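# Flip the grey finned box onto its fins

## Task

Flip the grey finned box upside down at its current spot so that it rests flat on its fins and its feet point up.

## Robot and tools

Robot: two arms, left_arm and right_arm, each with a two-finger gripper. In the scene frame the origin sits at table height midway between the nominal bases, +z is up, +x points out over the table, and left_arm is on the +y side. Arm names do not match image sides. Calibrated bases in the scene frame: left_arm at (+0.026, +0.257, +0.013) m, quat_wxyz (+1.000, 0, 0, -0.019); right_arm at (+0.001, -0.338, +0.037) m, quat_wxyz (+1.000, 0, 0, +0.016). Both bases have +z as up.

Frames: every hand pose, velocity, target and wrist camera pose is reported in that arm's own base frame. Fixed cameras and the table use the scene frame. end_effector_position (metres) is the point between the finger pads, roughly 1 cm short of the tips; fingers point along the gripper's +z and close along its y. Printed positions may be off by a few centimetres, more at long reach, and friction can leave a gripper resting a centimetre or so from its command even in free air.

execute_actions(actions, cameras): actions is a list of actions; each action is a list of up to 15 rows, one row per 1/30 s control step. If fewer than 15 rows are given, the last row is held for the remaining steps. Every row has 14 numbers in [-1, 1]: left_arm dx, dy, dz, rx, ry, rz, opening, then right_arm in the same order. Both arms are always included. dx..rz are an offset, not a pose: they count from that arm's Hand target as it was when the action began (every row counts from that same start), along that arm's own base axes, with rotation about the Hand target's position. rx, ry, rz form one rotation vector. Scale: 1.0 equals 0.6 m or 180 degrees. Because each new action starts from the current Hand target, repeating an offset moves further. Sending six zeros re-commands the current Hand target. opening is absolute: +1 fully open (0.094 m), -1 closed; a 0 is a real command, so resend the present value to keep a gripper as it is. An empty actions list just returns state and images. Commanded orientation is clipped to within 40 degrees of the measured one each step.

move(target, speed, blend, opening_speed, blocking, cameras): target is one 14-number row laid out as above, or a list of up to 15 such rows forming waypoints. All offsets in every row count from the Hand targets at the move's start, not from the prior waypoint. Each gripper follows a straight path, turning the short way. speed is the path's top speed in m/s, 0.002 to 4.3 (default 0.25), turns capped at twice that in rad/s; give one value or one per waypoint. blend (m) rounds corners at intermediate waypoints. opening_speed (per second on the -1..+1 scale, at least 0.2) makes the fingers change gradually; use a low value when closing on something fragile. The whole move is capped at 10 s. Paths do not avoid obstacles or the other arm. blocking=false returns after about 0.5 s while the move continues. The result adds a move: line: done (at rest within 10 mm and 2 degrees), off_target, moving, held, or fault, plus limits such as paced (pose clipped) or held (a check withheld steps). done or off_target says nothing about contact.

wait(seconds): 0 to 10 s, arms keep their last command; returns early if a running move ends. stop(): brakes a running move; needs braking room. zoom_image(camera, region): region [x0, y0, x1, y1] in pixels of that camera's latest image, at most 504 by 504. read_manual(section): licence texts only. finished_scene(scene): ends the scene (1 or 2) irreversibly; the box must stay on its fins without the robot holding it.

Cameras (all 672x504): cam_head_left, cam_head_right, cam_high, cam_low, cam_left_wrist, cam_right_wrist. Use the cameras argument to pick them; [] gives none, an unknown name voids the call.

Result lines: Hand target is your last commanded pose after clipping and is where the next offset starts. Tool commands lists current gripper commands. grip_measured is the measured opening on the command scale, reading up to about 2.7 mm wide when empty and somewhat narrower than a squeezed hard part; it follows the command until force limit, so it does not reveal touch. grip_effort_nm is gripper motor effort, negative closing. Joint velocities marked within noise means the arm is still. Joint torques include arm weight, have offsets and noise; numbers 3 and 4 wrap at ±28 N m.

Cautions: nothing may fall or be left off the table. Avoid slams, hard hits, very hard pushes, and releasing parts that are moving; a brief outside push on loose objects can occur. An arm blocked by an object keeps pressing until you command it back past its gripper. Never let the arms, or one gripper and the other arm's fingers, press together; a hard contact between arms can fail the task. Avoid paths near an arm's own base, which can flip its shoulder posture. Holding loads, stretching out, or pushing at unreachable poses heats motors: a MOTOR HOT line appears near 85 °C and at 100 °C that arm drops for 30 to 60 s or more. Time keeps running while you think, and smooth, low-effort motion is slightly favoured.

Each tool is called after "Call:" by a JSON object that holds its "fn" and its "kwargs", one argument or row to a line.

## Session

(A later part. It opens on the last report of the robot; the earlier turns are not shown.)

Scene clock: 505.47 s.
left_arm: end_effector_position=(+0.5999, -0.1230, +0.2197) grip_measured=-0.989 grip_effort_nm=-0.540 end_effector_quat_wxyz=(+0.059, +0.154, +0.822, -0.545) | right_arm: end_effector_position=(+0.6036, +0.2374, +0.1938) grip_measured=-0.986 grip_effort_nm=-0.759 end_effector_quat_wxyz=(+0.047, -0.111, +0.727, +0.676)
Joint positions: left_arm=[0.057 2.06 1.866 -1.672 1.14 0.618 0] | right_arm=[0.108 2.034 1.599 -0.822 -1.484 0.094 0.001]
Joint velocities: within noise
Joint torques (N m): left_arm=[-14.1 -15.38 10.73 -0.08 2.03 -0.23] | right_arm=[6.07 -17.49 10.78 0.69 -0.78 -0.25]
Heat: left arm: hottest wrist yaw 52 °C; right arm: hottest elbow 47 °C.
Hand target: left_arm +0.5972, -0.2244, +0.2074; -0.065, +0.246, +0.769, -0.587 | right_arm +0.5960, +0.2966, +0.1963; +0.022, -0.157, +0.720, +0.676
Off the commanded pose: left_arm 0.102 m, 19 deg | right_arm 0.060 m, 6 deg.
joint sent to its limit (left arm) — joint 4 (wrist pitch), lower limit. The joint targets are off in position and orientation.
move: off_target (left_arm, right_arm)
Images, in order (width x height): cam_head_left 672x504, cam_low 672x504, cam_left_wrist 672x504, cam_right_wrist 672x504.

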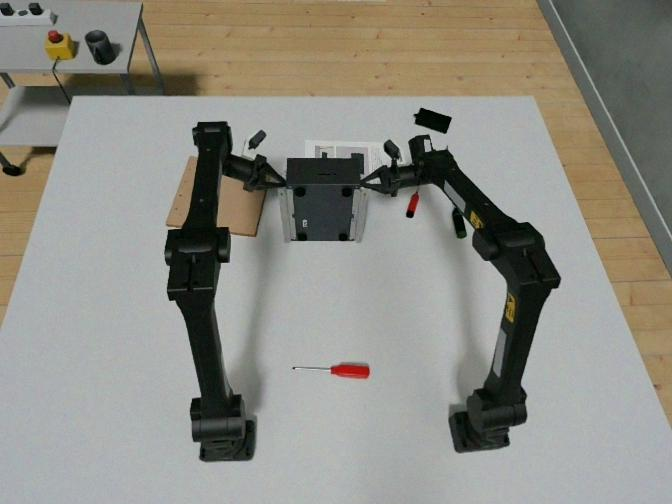

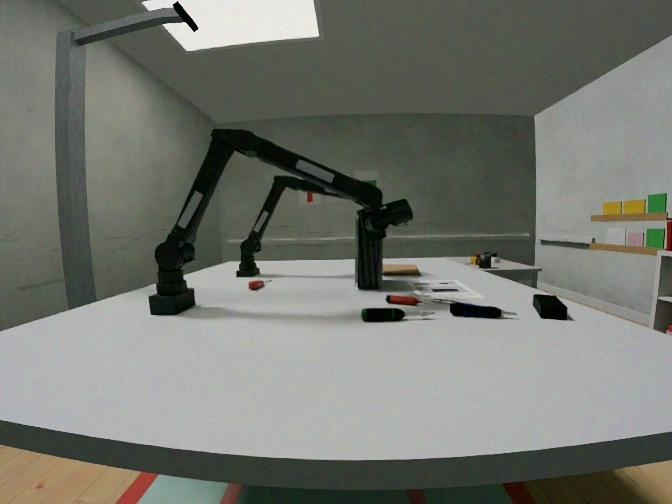

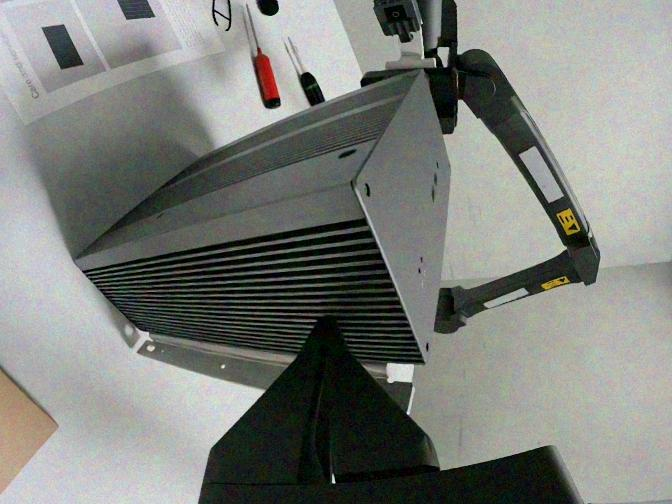

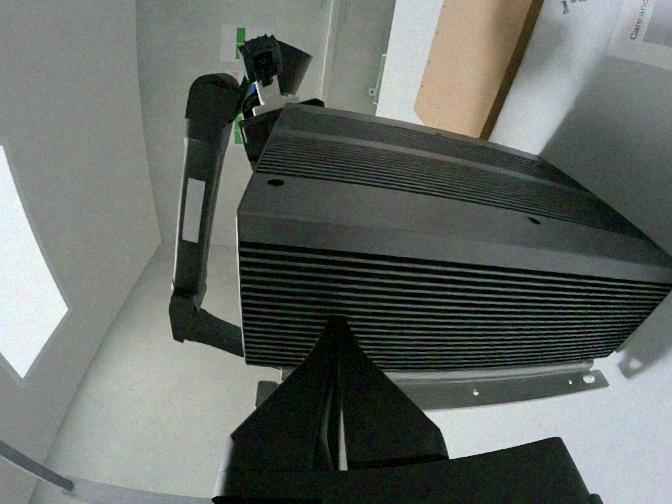

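Call:
{"fn": "move", "kwargs": {
  "target": [0.0,0.28,0.02,0,0,0,-1,0.01,-0.22,0.02,0,0,0,-1],
  "speed": 0.08,
  "cameras": ["cam_head_left","cam_low","cam_left_wrist","cam_right_wrist"]
}}

Scene clock: 513.83 s.
left_arm: end_effector_position=(+0.5992, -0.0586, +0.2100) grip_measured=-0.990 grip_effort_nm=-0.545 end_effector_quat_wxyz=(+0.089, +0.142, +0.836, -0.523) | right_arm: end_effector_position=(+0.5907, +0.1708, +0.2021) grip_measured=-0.986 grip_effort_nm=-0.764 end_effector_quat_wxyz=(+0.053, -0.112, +0.745, +0.655)
Joint positions: left_arm=[0.16 2.048 1.836 -1.673 1.093 0.687 0] | right_arm=[0.002 2.111 1.768 -1.678 -1.42 -0.685 0.001]
Joint velocities: within noise
Joint torques (N m): left_arm=[-0.56 -20.13 8.34 -0.12 0.55 0.01] | right_arm=[-1.49 -17.96 9.96 -0.5 -0.57 -0.22]
Heat: left arm: hottest wrist yaw 48 °C; right arm: hottest elbow 48 °C.
Hand target: left_arm +0.5972, -0.0564, +0.2192; -0.065, +0.246, +0.769, -0.587 | right_arm +0.6020, +0.1646, +0.2084; +0.022, -0.157, +0.720, +0.676
Off the commanded pose: left_arm 0.010 m, 24 deg | right_arm 0.014 m, 7 deg.
joint sent to its limit (left arm) — joint 4 (wrist pitch), lower limit. The joint targets are off in orientation, not in position.
joint sent to its limit (right arm) — joint 4 (wrist pitch), lower limit. The joint targets are off in orientation, not in position.
move: off_target (left_arm, right_arm)
Images, in order (width x height): cam_head_left 672x504, cam_low 672x504, cam_left_wrist 672x504, cam_right_wrist 672x504.

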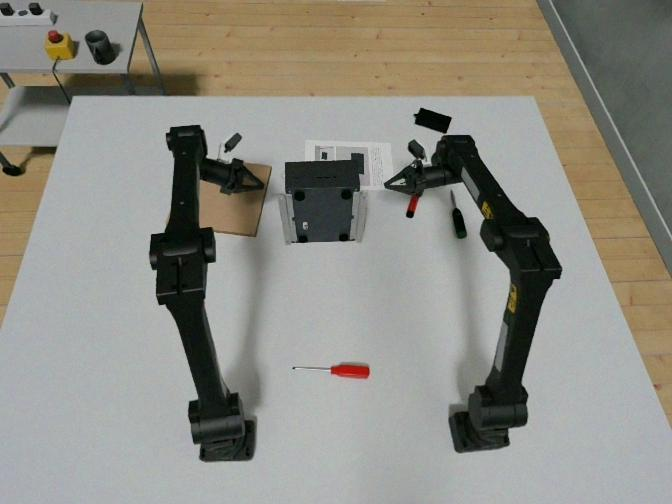

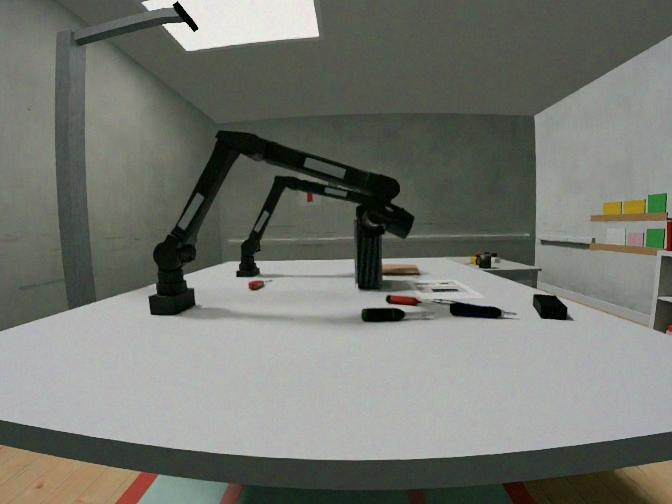

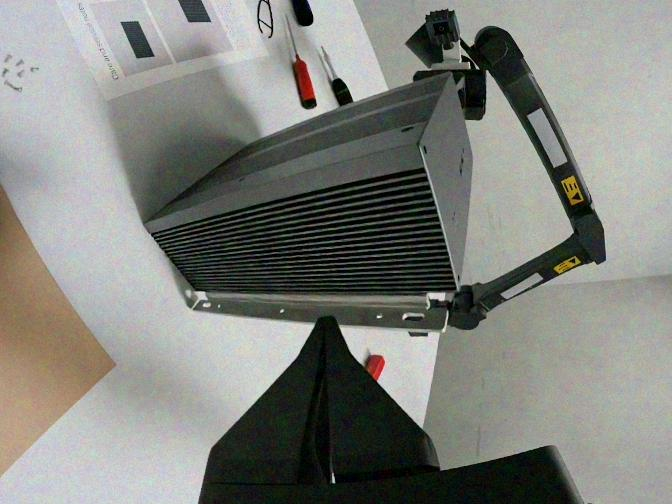

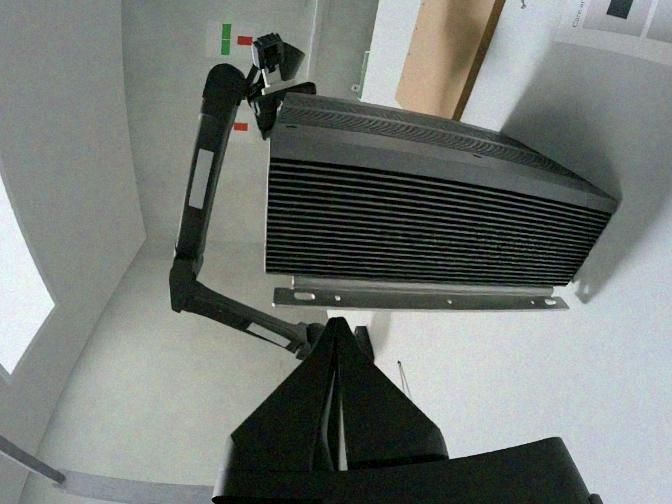

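Call:
{"fn": "move", "kwargs": {
  "target": [
    [-0.0187,0.0357,-0.065,-0.0506,-0.2018,-0.006,-0.5,-0.0167,-0.0577,-0.0633,-0.0053,-0.2086,0.011,-0.5],
    [-0.037,-0.0227,-0.1787,-0.1013,-0.4036,-0.0119,-0.5,-0.0333,-0.0043,-0.1807,-0.0107,-0.4171,0.022,-0.5]
  ],
  "speed": 0.15,
  "blend": 0.01,
  "cameras": ["cam_head_left","cam_left_wrist","cam_right_wrist"]
}}

Scene clock: 575.37 s.
left_arm: end_effector_position=(+0.5753, -0.0649, +0.1224) grip_measured=-0.503 grip_effort_nm=0.159 end_effector_quat_wxyz=(+0.429, +0.558, +0.571, -0.422) | right_arm: end_effector_position=(+0.5823, +0.1538, +0.0914) grip_measured=-0.501 grip_effort_nm=0.066 end_effector_quat_wxyz=(-0.429, +0.553, -0.569, -0.431)
Joint positions: left_arm=[0.174 2.127 1.632 -1.568 1.253 2.081 0.023] | right_arm=[-0.02 2.088 1.486 -1.001 -1.309 -1.588 0.023]
Joint velocities: within noise
Joint torques (N m): left_arm=[-1.61 -17.14 6.95 0.18 0.74 -0.08] | right_arm=[0.56 -19.9 6.41 0.81 -0.76 0.07]
Heat: left arm: hottest elbow 40 °C; right arm: hottest elbow 49 °C.
Hand target: left_arm +0.5750, -0.0700, +0.1120; +0.428, +0.564, +0.557, -0.433 | right_arm +0.5821, +0.1619, +0.1000; -0.432, +0.559, -0.563, -0.429
Off the commanded pose: left_arm 0.012 m, 2 deg | right_arm 0.012 m, 1 deg.
joint sent to its limit (left arm) — joint 6 (wrist roll), upper limit. The joint targets still meet the commanded pose.
move: off_target (left_arm, right_arm)
Images, in order (width x height): cam_head_left 672x504, cam_left_wrist 672x504, cam_right_wrist 672x504.

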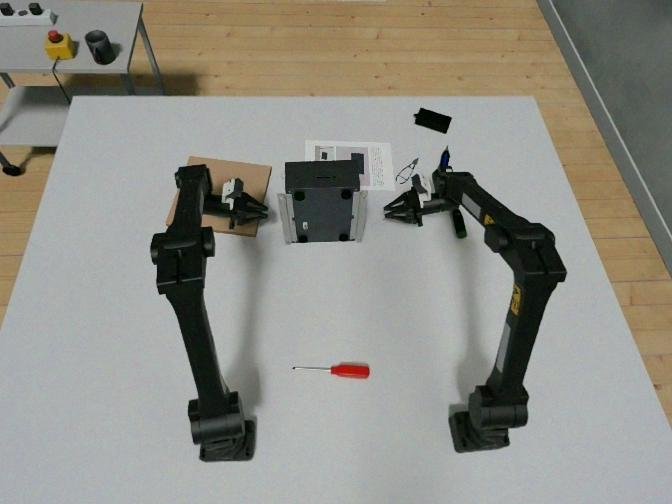

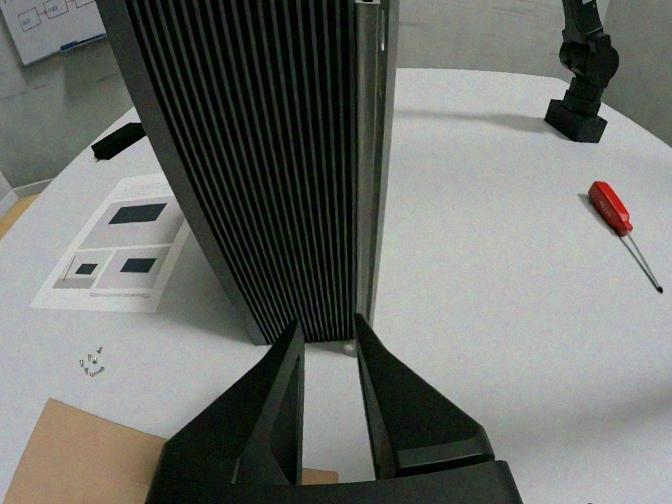

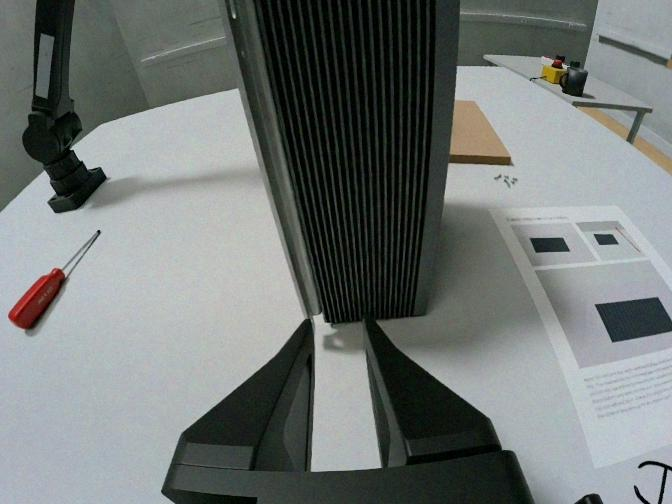

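Call:
{"fn": "move", "kwargs": {
  "target": [-0.0417,-0.0583,-0.0183,0,0,0,-0.5,-0.0417,0.0567,0.01,0,0,0,-0.5],
  "speed": 0.08,
  "cameras": ["cam_left_wrist","cam_right_wrist"]
}}

Scene clock: 589.07 s.
left_arm: end_effector_position=(+0.5501, -0.1021, +0.0949) grip_measured=-0.503 grip_effort_nm=0.159 end_effector_quat_wxyz=(+0.426, +0.562, +0.559, -0.435) | right_arm: end_effector_position=(+0.5567, +0.1909, +0.0979) grip_measured=-0.501 grip_effort_nm=0.066 end_effector_quat_wxyz=(-0.428, +0.554, -0.567, -0.433)
Joint positions: left_arm=[0.116 2.105 1.504 -1.42 1.28 2.031 0.023] | right_arm=[0.045 1.995 1.34 -0.726 -1.306 -1.357 0.023]
Joint velocities: within noise
Joint torques (N m): left_arm=[-1.26 -18.78 6.5 0.24 0.75 -0.33] | right_arm=[-0.26 -18.55 6.2 1.05 -0.56 0.06]
Heat: left arm: hottest elbow 40 °C; right arm: hottest elbow 46 °C.
Hand target: left_arm +0.5501, -0.1049, +0.1012; +0.428, +0.564, +0.557, -0.433 | right_arm +0.5571, +0.1959, +0.1060; -0.432, +0.559, -0.563, -0.429
Off the commanded pose: left_arm 0.007 m, 0 deg | right_arm 0.009 m, 1 deg.
move: done
Images, in order (width x height): cam_left_wrist 672x504, cam_right_wrist 672x504.

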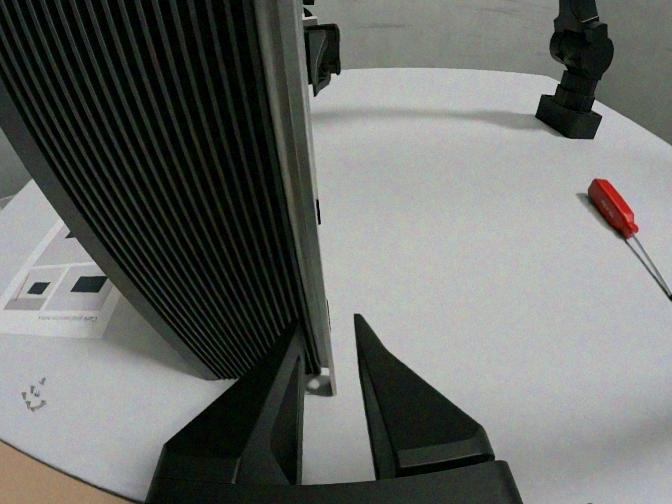

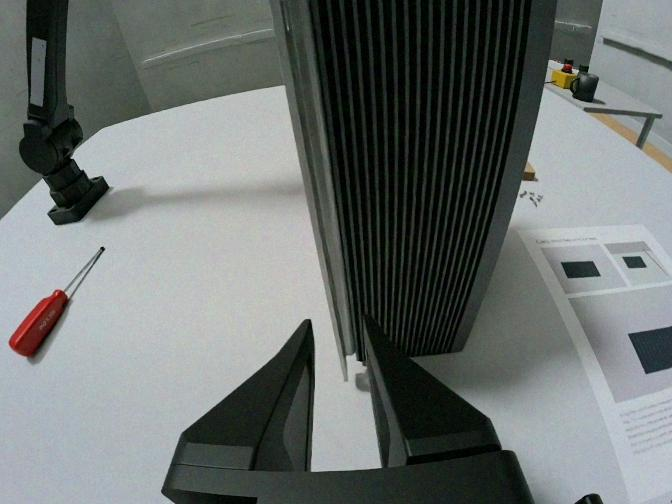

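Call:
{"fn": "move", "kwargs": {
  "target": [0.0,-0.04,-0.008,0,0,0,-0.5,-0.003,0.042,-0.012,0,0,0,-0.5],
  "speed": 0.05,
  "cameras": ["cam_left_wrist","cam_right_wrist"]
}}

Scene clock: 600.73 s.
left_arm: end_effector_position=(+0.5506, -0.1228, +0.0891) grip_measured=-0.503 grip_effort_nm=0.164 end_effector_quat_wxyz=(+0.427, +0.561, +0.561, -0.435) | right_arm: end_effector_position=(+0.5549, +0.2156, +0.0904) grip_measured=-0.501 grip_effort_nm=0.061 end_effector_quat_wxyz=(-0.427, +0.554, -0.568, -0.433)
Joint positions: left_arm=[0.079 2.084 1.46 -1.263 1.296 1.89 0.023] | right_arm=[0.09 1.99 1.296 -0.537 -1.293 -1.199 0.023]
Joint velocities: within noise
Joint torques (N m): left_arm=[-1.73 -18.61 6.54 0.54 0.8 -0.32] | right_arm=[0.15 -18.32 6.35 1.62 -0.56 0]
Heat: left arm: hottest elbow 40 °C; right arm: hottest elbow 44 °C.
Hand target: left_arm +0.5500, -0.1290, +0.0963; +0.428, +0.564, +0.557, -0.433 | right_arm +0.5552, +0.2213, +0.0988; -0.432, +0.560, -0.562, -0.429
Off the commanded pose: left_arm 0.010 m, 1 deg | right_arm 0.010 m, 1 deg.
move: done
Images, in order (width x height): cam_left_wrist 672x504, cam_right_wrist 672x504.

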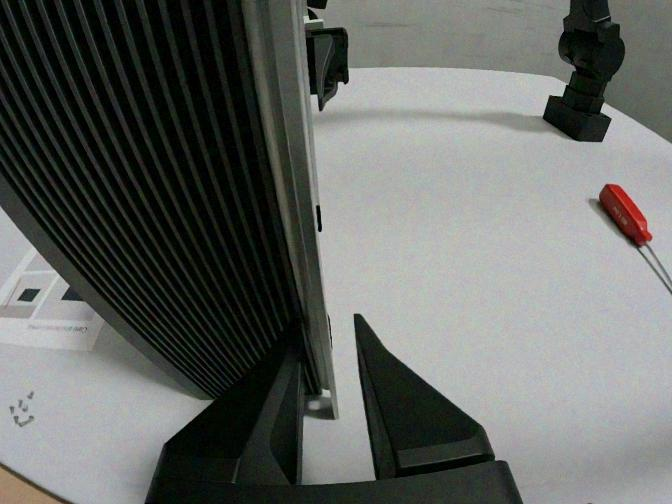

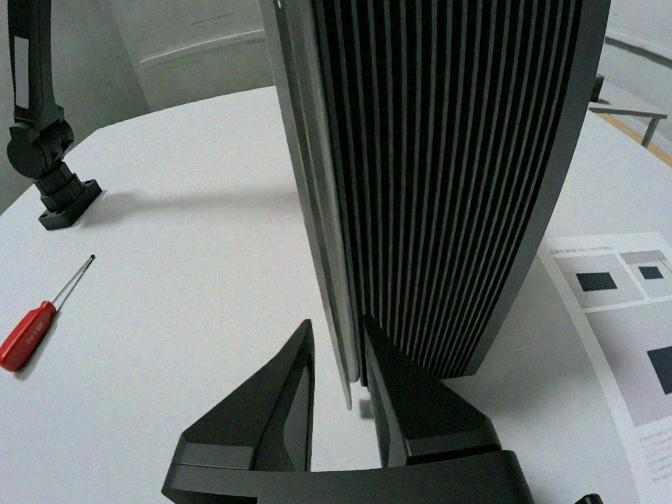

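Call:
{"fn": "move", "kwargs": {
  "target": [
    [0.0,-0.015,0.018,0,0,0,-0.5,-0.003,0.015,-0.006,0,0,0,-0.5],
    [0.0,-0.015,0.018,0,0,0,-1,-0.003,0.015,-0.006,0,0,0,-1]
  ],
  "speed": 0.05,
  "opening_speed": 0.25,
  "cameras": ["cam_head_left","cam_left_wrist","cam_right_wrist"]
}}

Scene clock: 610.50 s.
left_arm: end_effector_position=(+0.5507, -0.1237, +0.0932) grip_measured=-0.937 grip_effort_nm=-0.974 end_effector_quat_wxyz=(+0.426, +0.556, +0.568, -0.432) | right_arm: end_effector_position=(+0.5546, +0.2228, +0.0866) grip_measured=-0.945 grip_effort_nm=-0.999 end_effector_quat_wxyz=(-0.429, +0.554, -0.568, -0.430)
Joint positions: left_arm=[0.077 2.062 1.441 -1.211 1.294 1.825 0.003] | right_arm=[0.103 1.988 1.277 -0.458 -1.284 -1.141 0.003]
Joint velocities: within noise
Joint torques (N m): left_arm=[-2.96 -18.84 7.19 0.21 1.05 -0.31] | right_arm=[1.03 -18.14 6.43 1.39 -0.61 0.07]
Heat: left arm: hottest elbow 39 °C; right arm: hottest elbow 44 °C.
Hand target: left_arm +0.5500, -0.1380, +0.1071; +0.428, +0.564, +0.557, -0.433 | right_arm +0.5535, +0.2302, +0.0952; -0.432, +0.560, -0.562, -0.429
Off the commanded pose: left_arm 0.020 m, 2 deg | right_arm 0.011 m, 1 deg.
move: off_target (left_arm, right_arm); target 2's new opening was sent with left_arm's hand 0.022 m and 2 deg from that target
Images, in order (width x height): cam_head_left 672x504, cam_left_wrist 672x504, cam_right_wrist 672x504.

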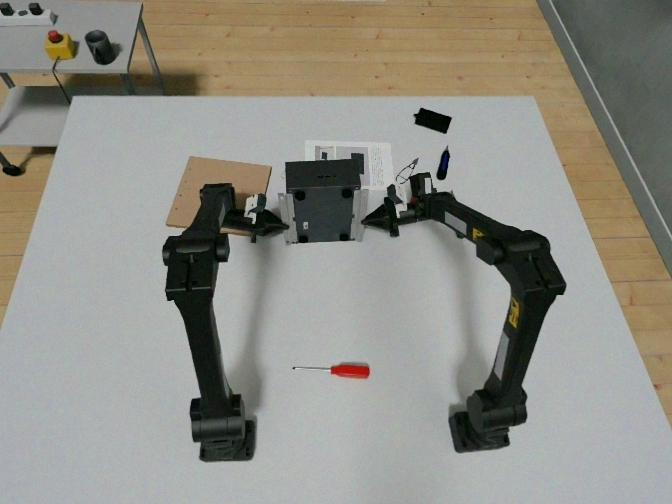

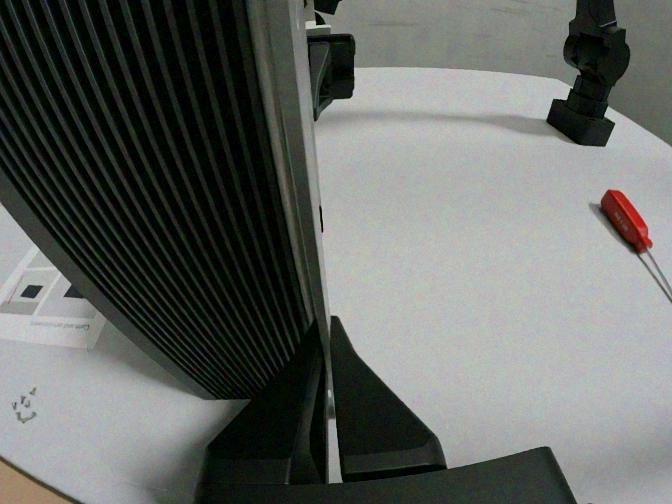

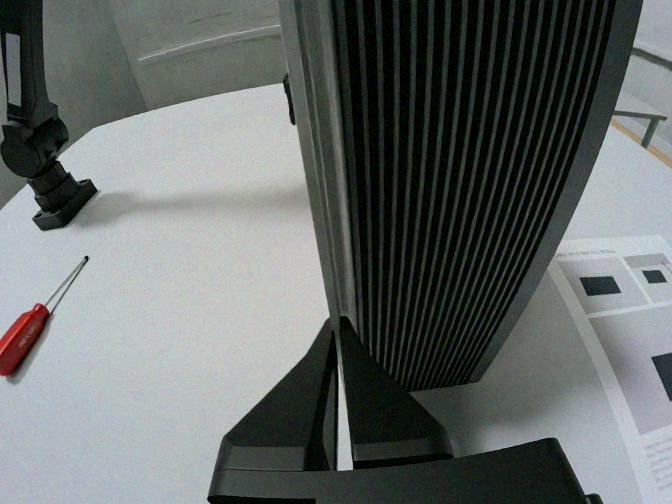

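Call:
{"fn": "move", "kwargs": {
  "target": [-0.25,-0.0095,0,0,0,0,-1,-0.25,0.008,0.0,0,0,0,-1],
  "speed": 0.05,
  "cameras": ["cam_head_left","cam_low","cam_left_wrist","cam_right_wrist"]
}}

Scene clock: 625.87 s.
left_arm: end_effector_position=(+0.4067, -0.1358, +0.0916) grip_measured=-0.939 grip_effort_nm=-1.013 end_effector_quat_wxyz=(+0.425, +0.561, +0.565, -0.430) | right_arm: end_effector_position=(+0.4083, +0.2212, +0.0851) grip_measured=-0.947 grip_effort_nm=-1.043 end_effector_quat_wxyz=(-0.431, +0.551, -0.575, -0.424)
Joint positions: left_arm=[0.074 1.777 0.961 -1.021 1.288 1.839 0.003] | right_arm=[0.138 1.696 0.78 -0.115 -1.251 -0.994 0.002]
Joint velocities: within noise
Joint torques (N m): left_arm=[-2.2 -14.92 4.97 -0.44 1.24 -0.26] | right_arm=[1.96 -12.4 5.5 1.55 -0.92 0.17]
Heat: left arm: hottest elbow 39 °C; right arm: hottest elbow 42 °C.
Hand target: left_arm +0.4000, -0.1436, +0.1071; +0.428, +0.564, +0.557, -0.433 | right_arm +0.4035, +0.2350, +0.0953; -0.432, +0.559, -0.562, -0.429
Off the commanded pose: left_arm 0.019 m, 1 deg | right_arm 0.018 m, 2 deg.
move: off_target (left_arm, right_arm)
Images, in order (width x height): cam_head_left 672x504, cam_low 672x504, cam_left_wrist 672x504, cam_right_wrist 672x504.

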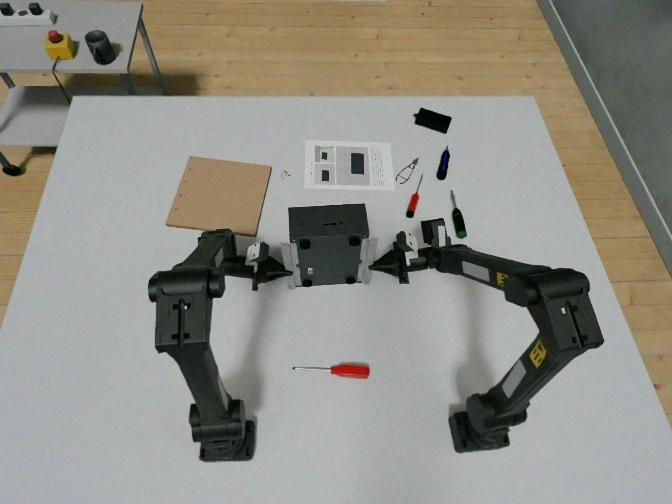

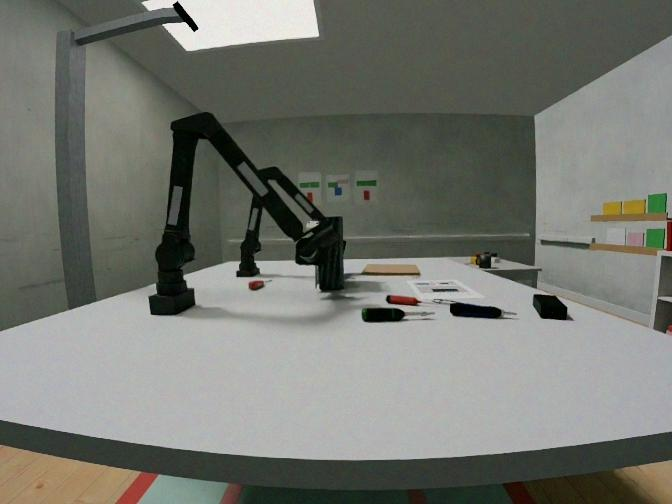

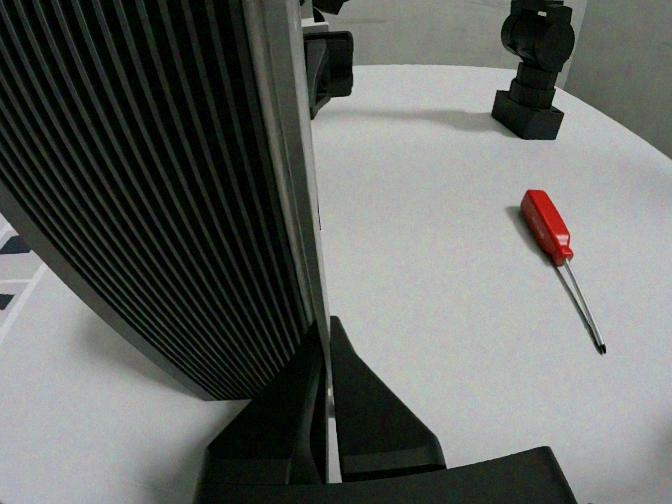

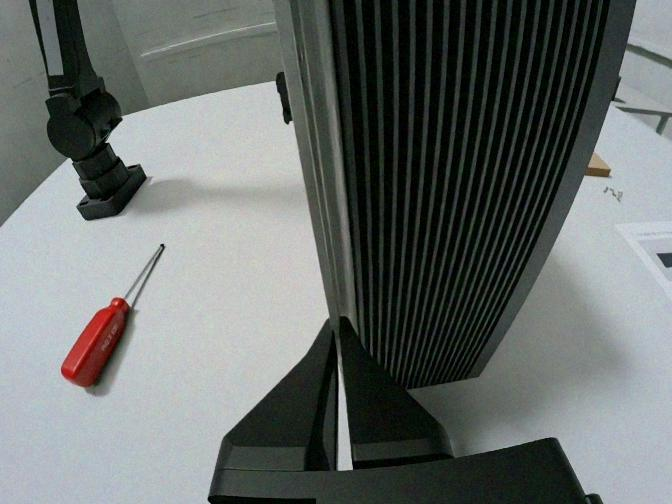

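Call:
{"fn": "execute_actions", "kwargs": {
  "actions": []
}}

Scene clock: 656.00 s.
left_arm: end_effector_position=(+0.4067, -0.1358, +0.0916) grip_measured=-0.939 grip_effort_nm=-1.009 end_effector_quat_wxyz=(+0.425, +0.561, +0.565, -0.430) | right_arm: end_effector_position=(+0.4082, +0.2212, +0.0849) grip_measured=-0.947 grip_effort_nm=-1.043 end_effector_quat_wxyz=(-0.431, +0.551, -0.576, -0.424)
Joint positions: left_arm=[0.074 1.777 0.961 -1.021 1.288 1.839 0.003] | right_arm=[0.138 1.696 0.78 -0.115 -1.251 -0.994 0.002]
Joint velocities: within noise
Joint torques (N m): left_arm=[-2.32 -14.86 4.96 -0.43 1.25 -0.27] | right_arm=[1.79 -12.81 5.26 1.58 -0.91 0.19]
Heat: left arm: hottest shoulder 38 °C; right arm: hottest elbow 41 °C.
Hand target: left_arm +0.4000, -0.1436, +0.1071; +0.428, +0.564, +0.558, -0.433 | right_arm +0.4034, +0.2350, +0.0951; -0.432, +0.559, -0.563, -0.429
Tool commands: left_gripper/opening=-1.0 right_gripper/opening=-1.0
Off the commanded pose: left_arm 0.019 m, 1 deg | right_arm 0.018 m, 2 deg.

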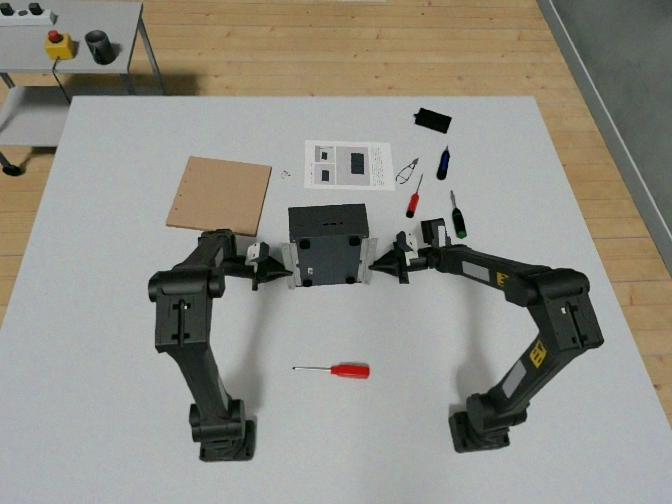

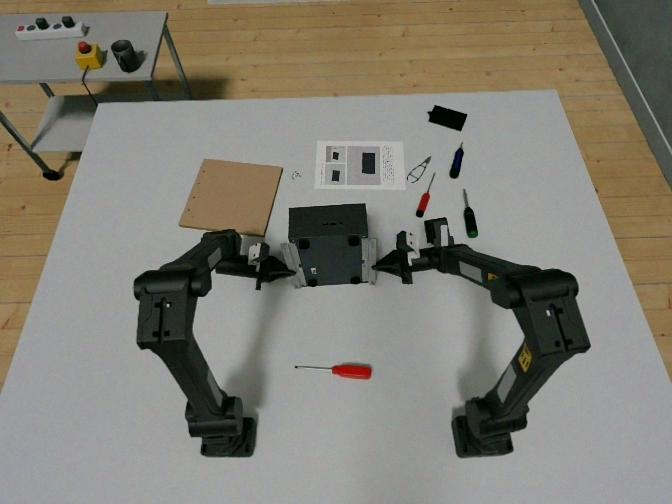

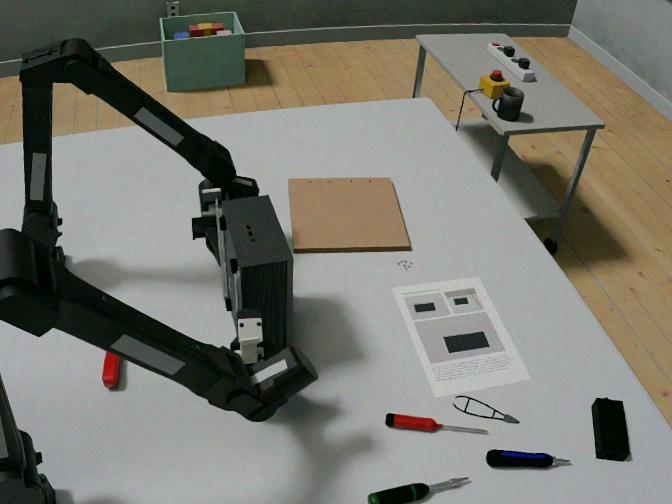

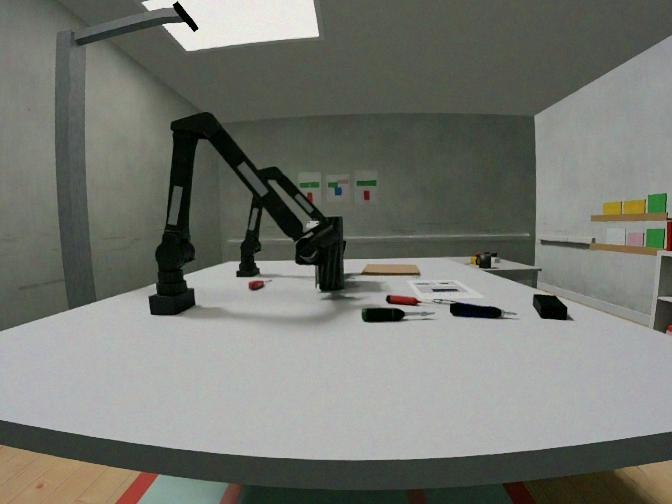

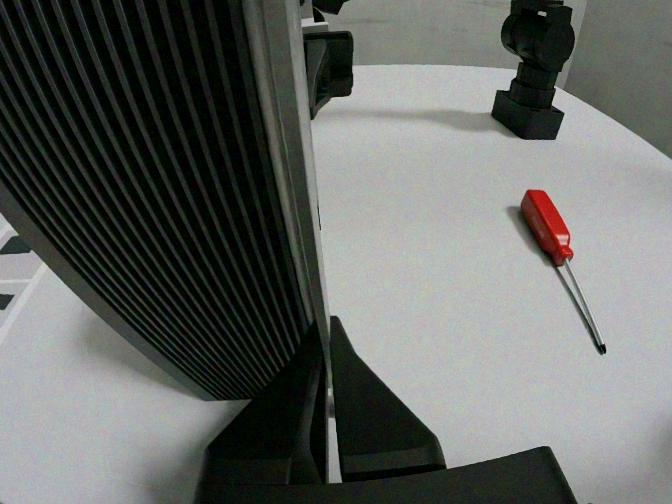

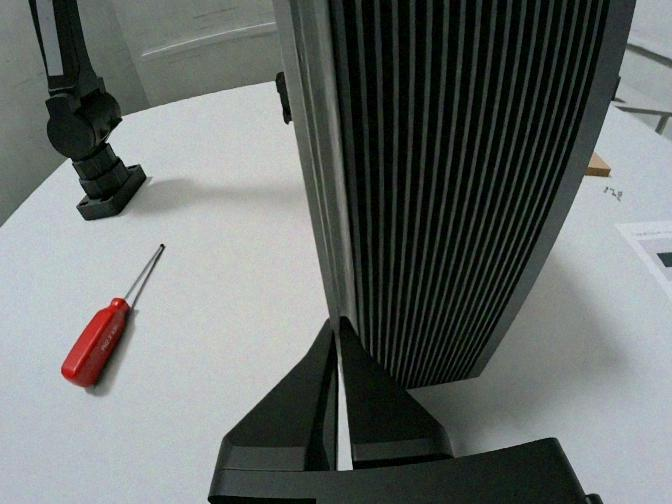

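Call:
{"fn": "move", "kwargs": {
  "target": [-0.233,-0.009,0,0,0,0,-1,-0.233,0.0075,0,0,0,0,-1],
  "speed": 0.05
}}

Scene clock: 668.07 s.
left_arm: end_effector_position=(+0.2665, -0.1405, +0.0950) grip_measured=-0.940 grip_effort_nm=-1.009 end_effector_quat_wxyz=(+0.419, +0.557, +0.575, -0.429) | right_arm: end_effector_position=(+0.2688, +0.2245, +0.0856) grip_measured=-0.947 grip_effort_nm=-1.043 end_effector_quat_wxyz=(-0.428, +0.542, -0.586, -0.423)
Joint positions: left_arm=[0.094 1.473 0.569 -0.965 1.273 1.854 0.003] | right_arm=[0.225 1.394 0.361 0.212 -1.186 -0.751 0.002]
Joint velocities: within noise
Joint torques (N m): left_arm=[-2.96 -9.05 4.7 -0.58 1.71 -0.05] | right_arm=[3.08 -6.89 5.23 2.45 -0.84 0.09]
Heat: left arm: hottest shoulder 37 °C; right arm: hottest elbow 41 °C.
Hand target: left_arm +0.2603, -0.1490, +0.1071; +0.428, +0.564, +0.558, -0.433 | right_arm +0.2637, +0.2395, +0.0952; -0.432, +0.559, -0.562, -0.429
Off the commanded pose: left_arm 0.016 m, 2 deg | right_arm 0.018 m, 3 deg.
move: off_target (left_arm, right_arm)

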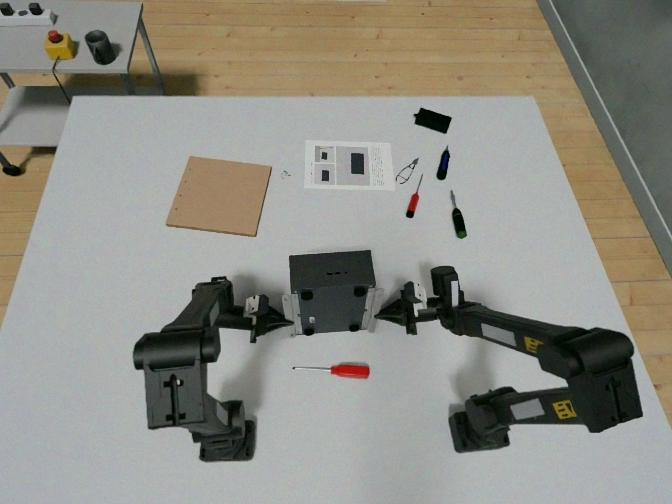

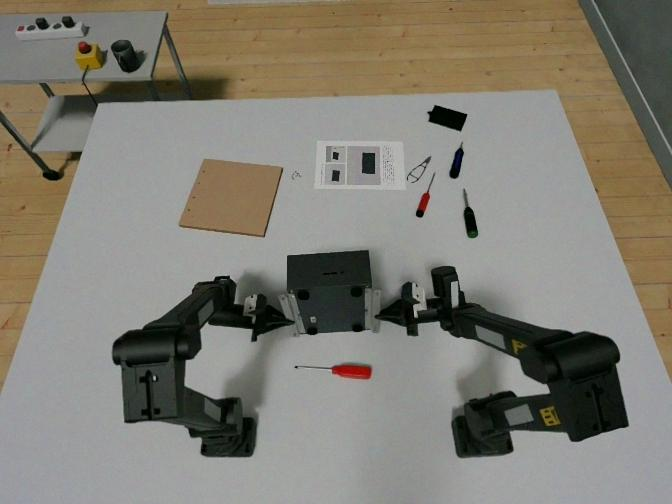

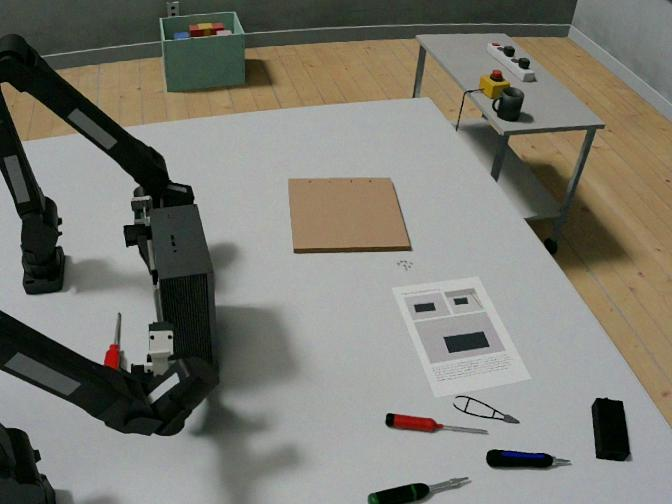

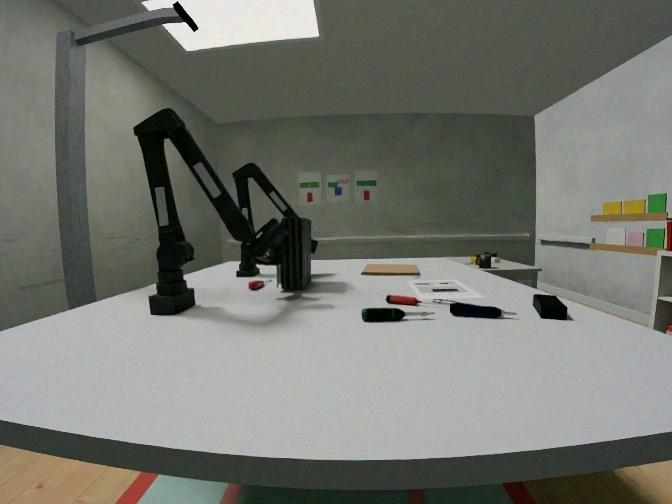

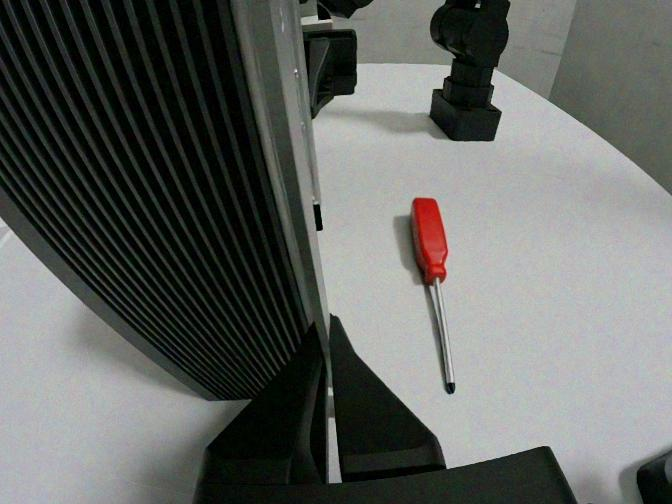

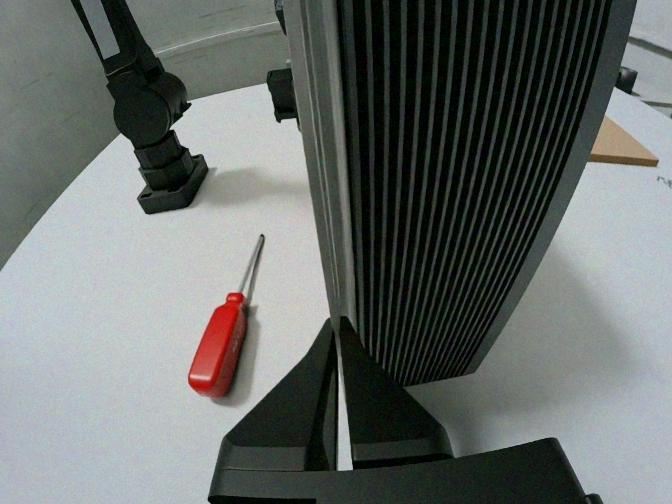

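Call:
{"fn": "move", "kwargs": {
  "target": [
    [0.0567,0.0008,0.042,-0.0012,0.0833,0,-1,0.0566,-0.0032,0.042,0.0047,0.0832,0,-1],
    [0.1217,0.0017,0.058,-0.0023,0.1667,0,-1,0.1215,-0.0068,0.058,0.0093,0.1664,0,-1]
  ],
  "speed": 0.04
}}

Call:
{"fn": "zoom_image", "kwargs": {
  "camera": "cam_high",
  "region": [0, 100, 350, 480]
}}

Scene clock: 700.43 s.
left_arm: end_effector_position=(+0.3248, -0.1367, +0.1289) grip_measured=-0.940 grip_effort_nm=-1.009 end_effector_quat_wxyz=(+0.256, +0.413, +0.666, -0.565) | right_arm: end_effector_position=(+0.3257, +0.2257, +0.1135) grip_measured=-0.947 grip_effort_nm=-1.043 end_effector_quat_wxyz=(+0.264, -0.401, +0.671, +0.565)
Joint positions: left_arm=[0.085 1.687 0.88 -1.5 1.255 1.741 0.003] | right_arm=[0.172 1.536 0.678 -0.417 -1.337 -0.672 0.002]
Joint velocities: within noise
Joint torques (N m): left_arm=[-3.49 -10.34 7.8 -1.5 1.68 0.26] | right_arm=[1.2 -9.05 8.47 0.69 -1.6 -0.27]
Heat: left arm: hottest elbow 37 °C; right arm: hottest elbow 41 °C.
Hand target: left_arm +0.3332, -0.1480, +0.1418; +0.271, +0.432, +0.648, -0.566 | right_arm +0.3365, +0.2354, +0.1299; +0.280, -0.423, +0.649, +0.567
Off the commanded pose: left_arm 0.019 m, 3 deg | right_arm 0.022 m, 4 deg.
move: off_target (left_arm, right_arm)

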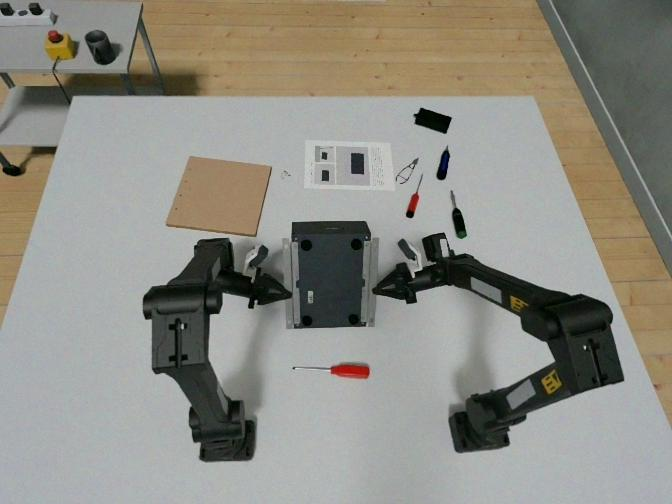

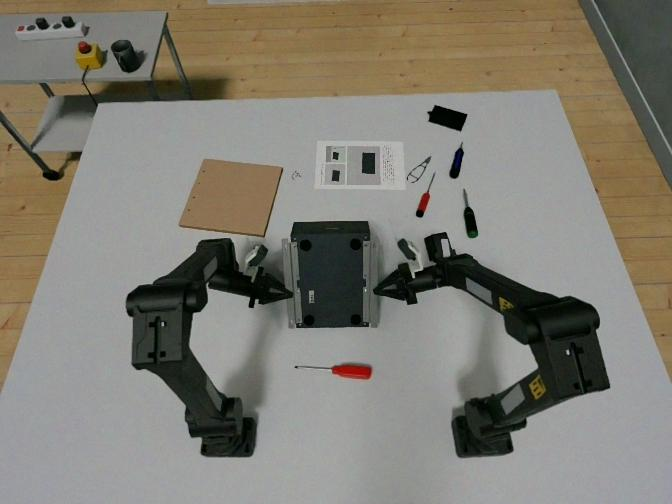

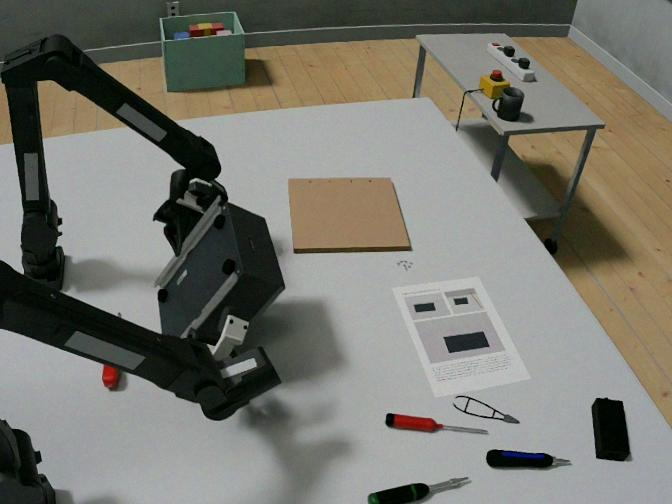

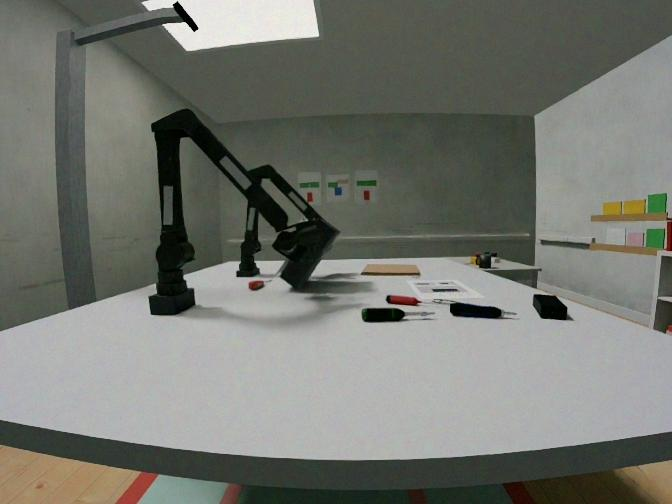

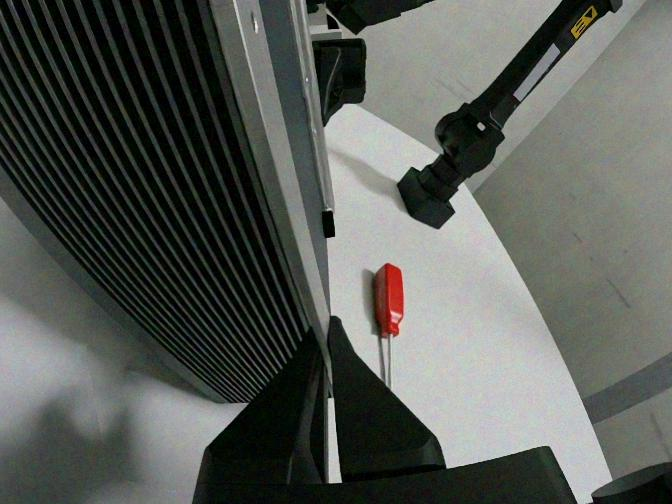

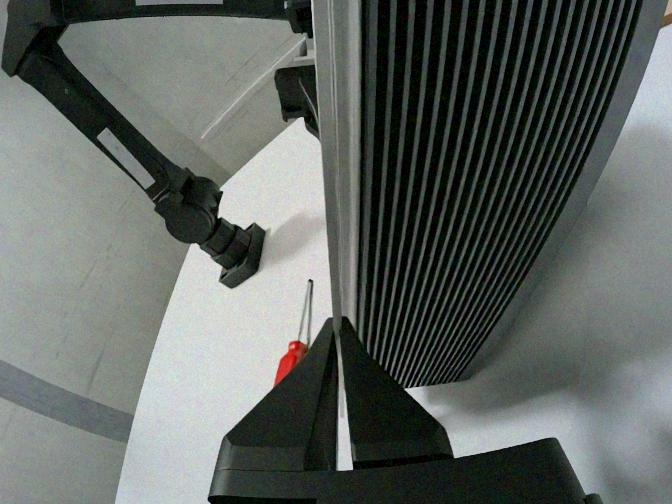

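Scaled by 1.326.

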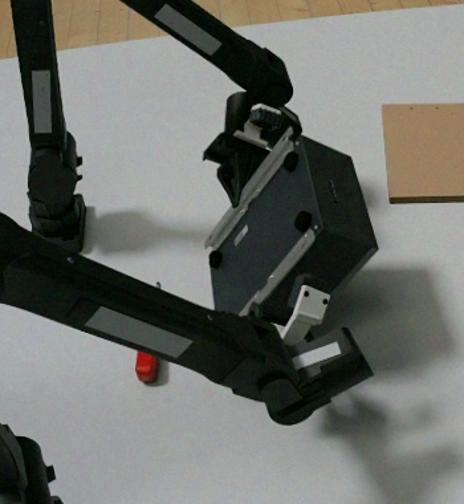

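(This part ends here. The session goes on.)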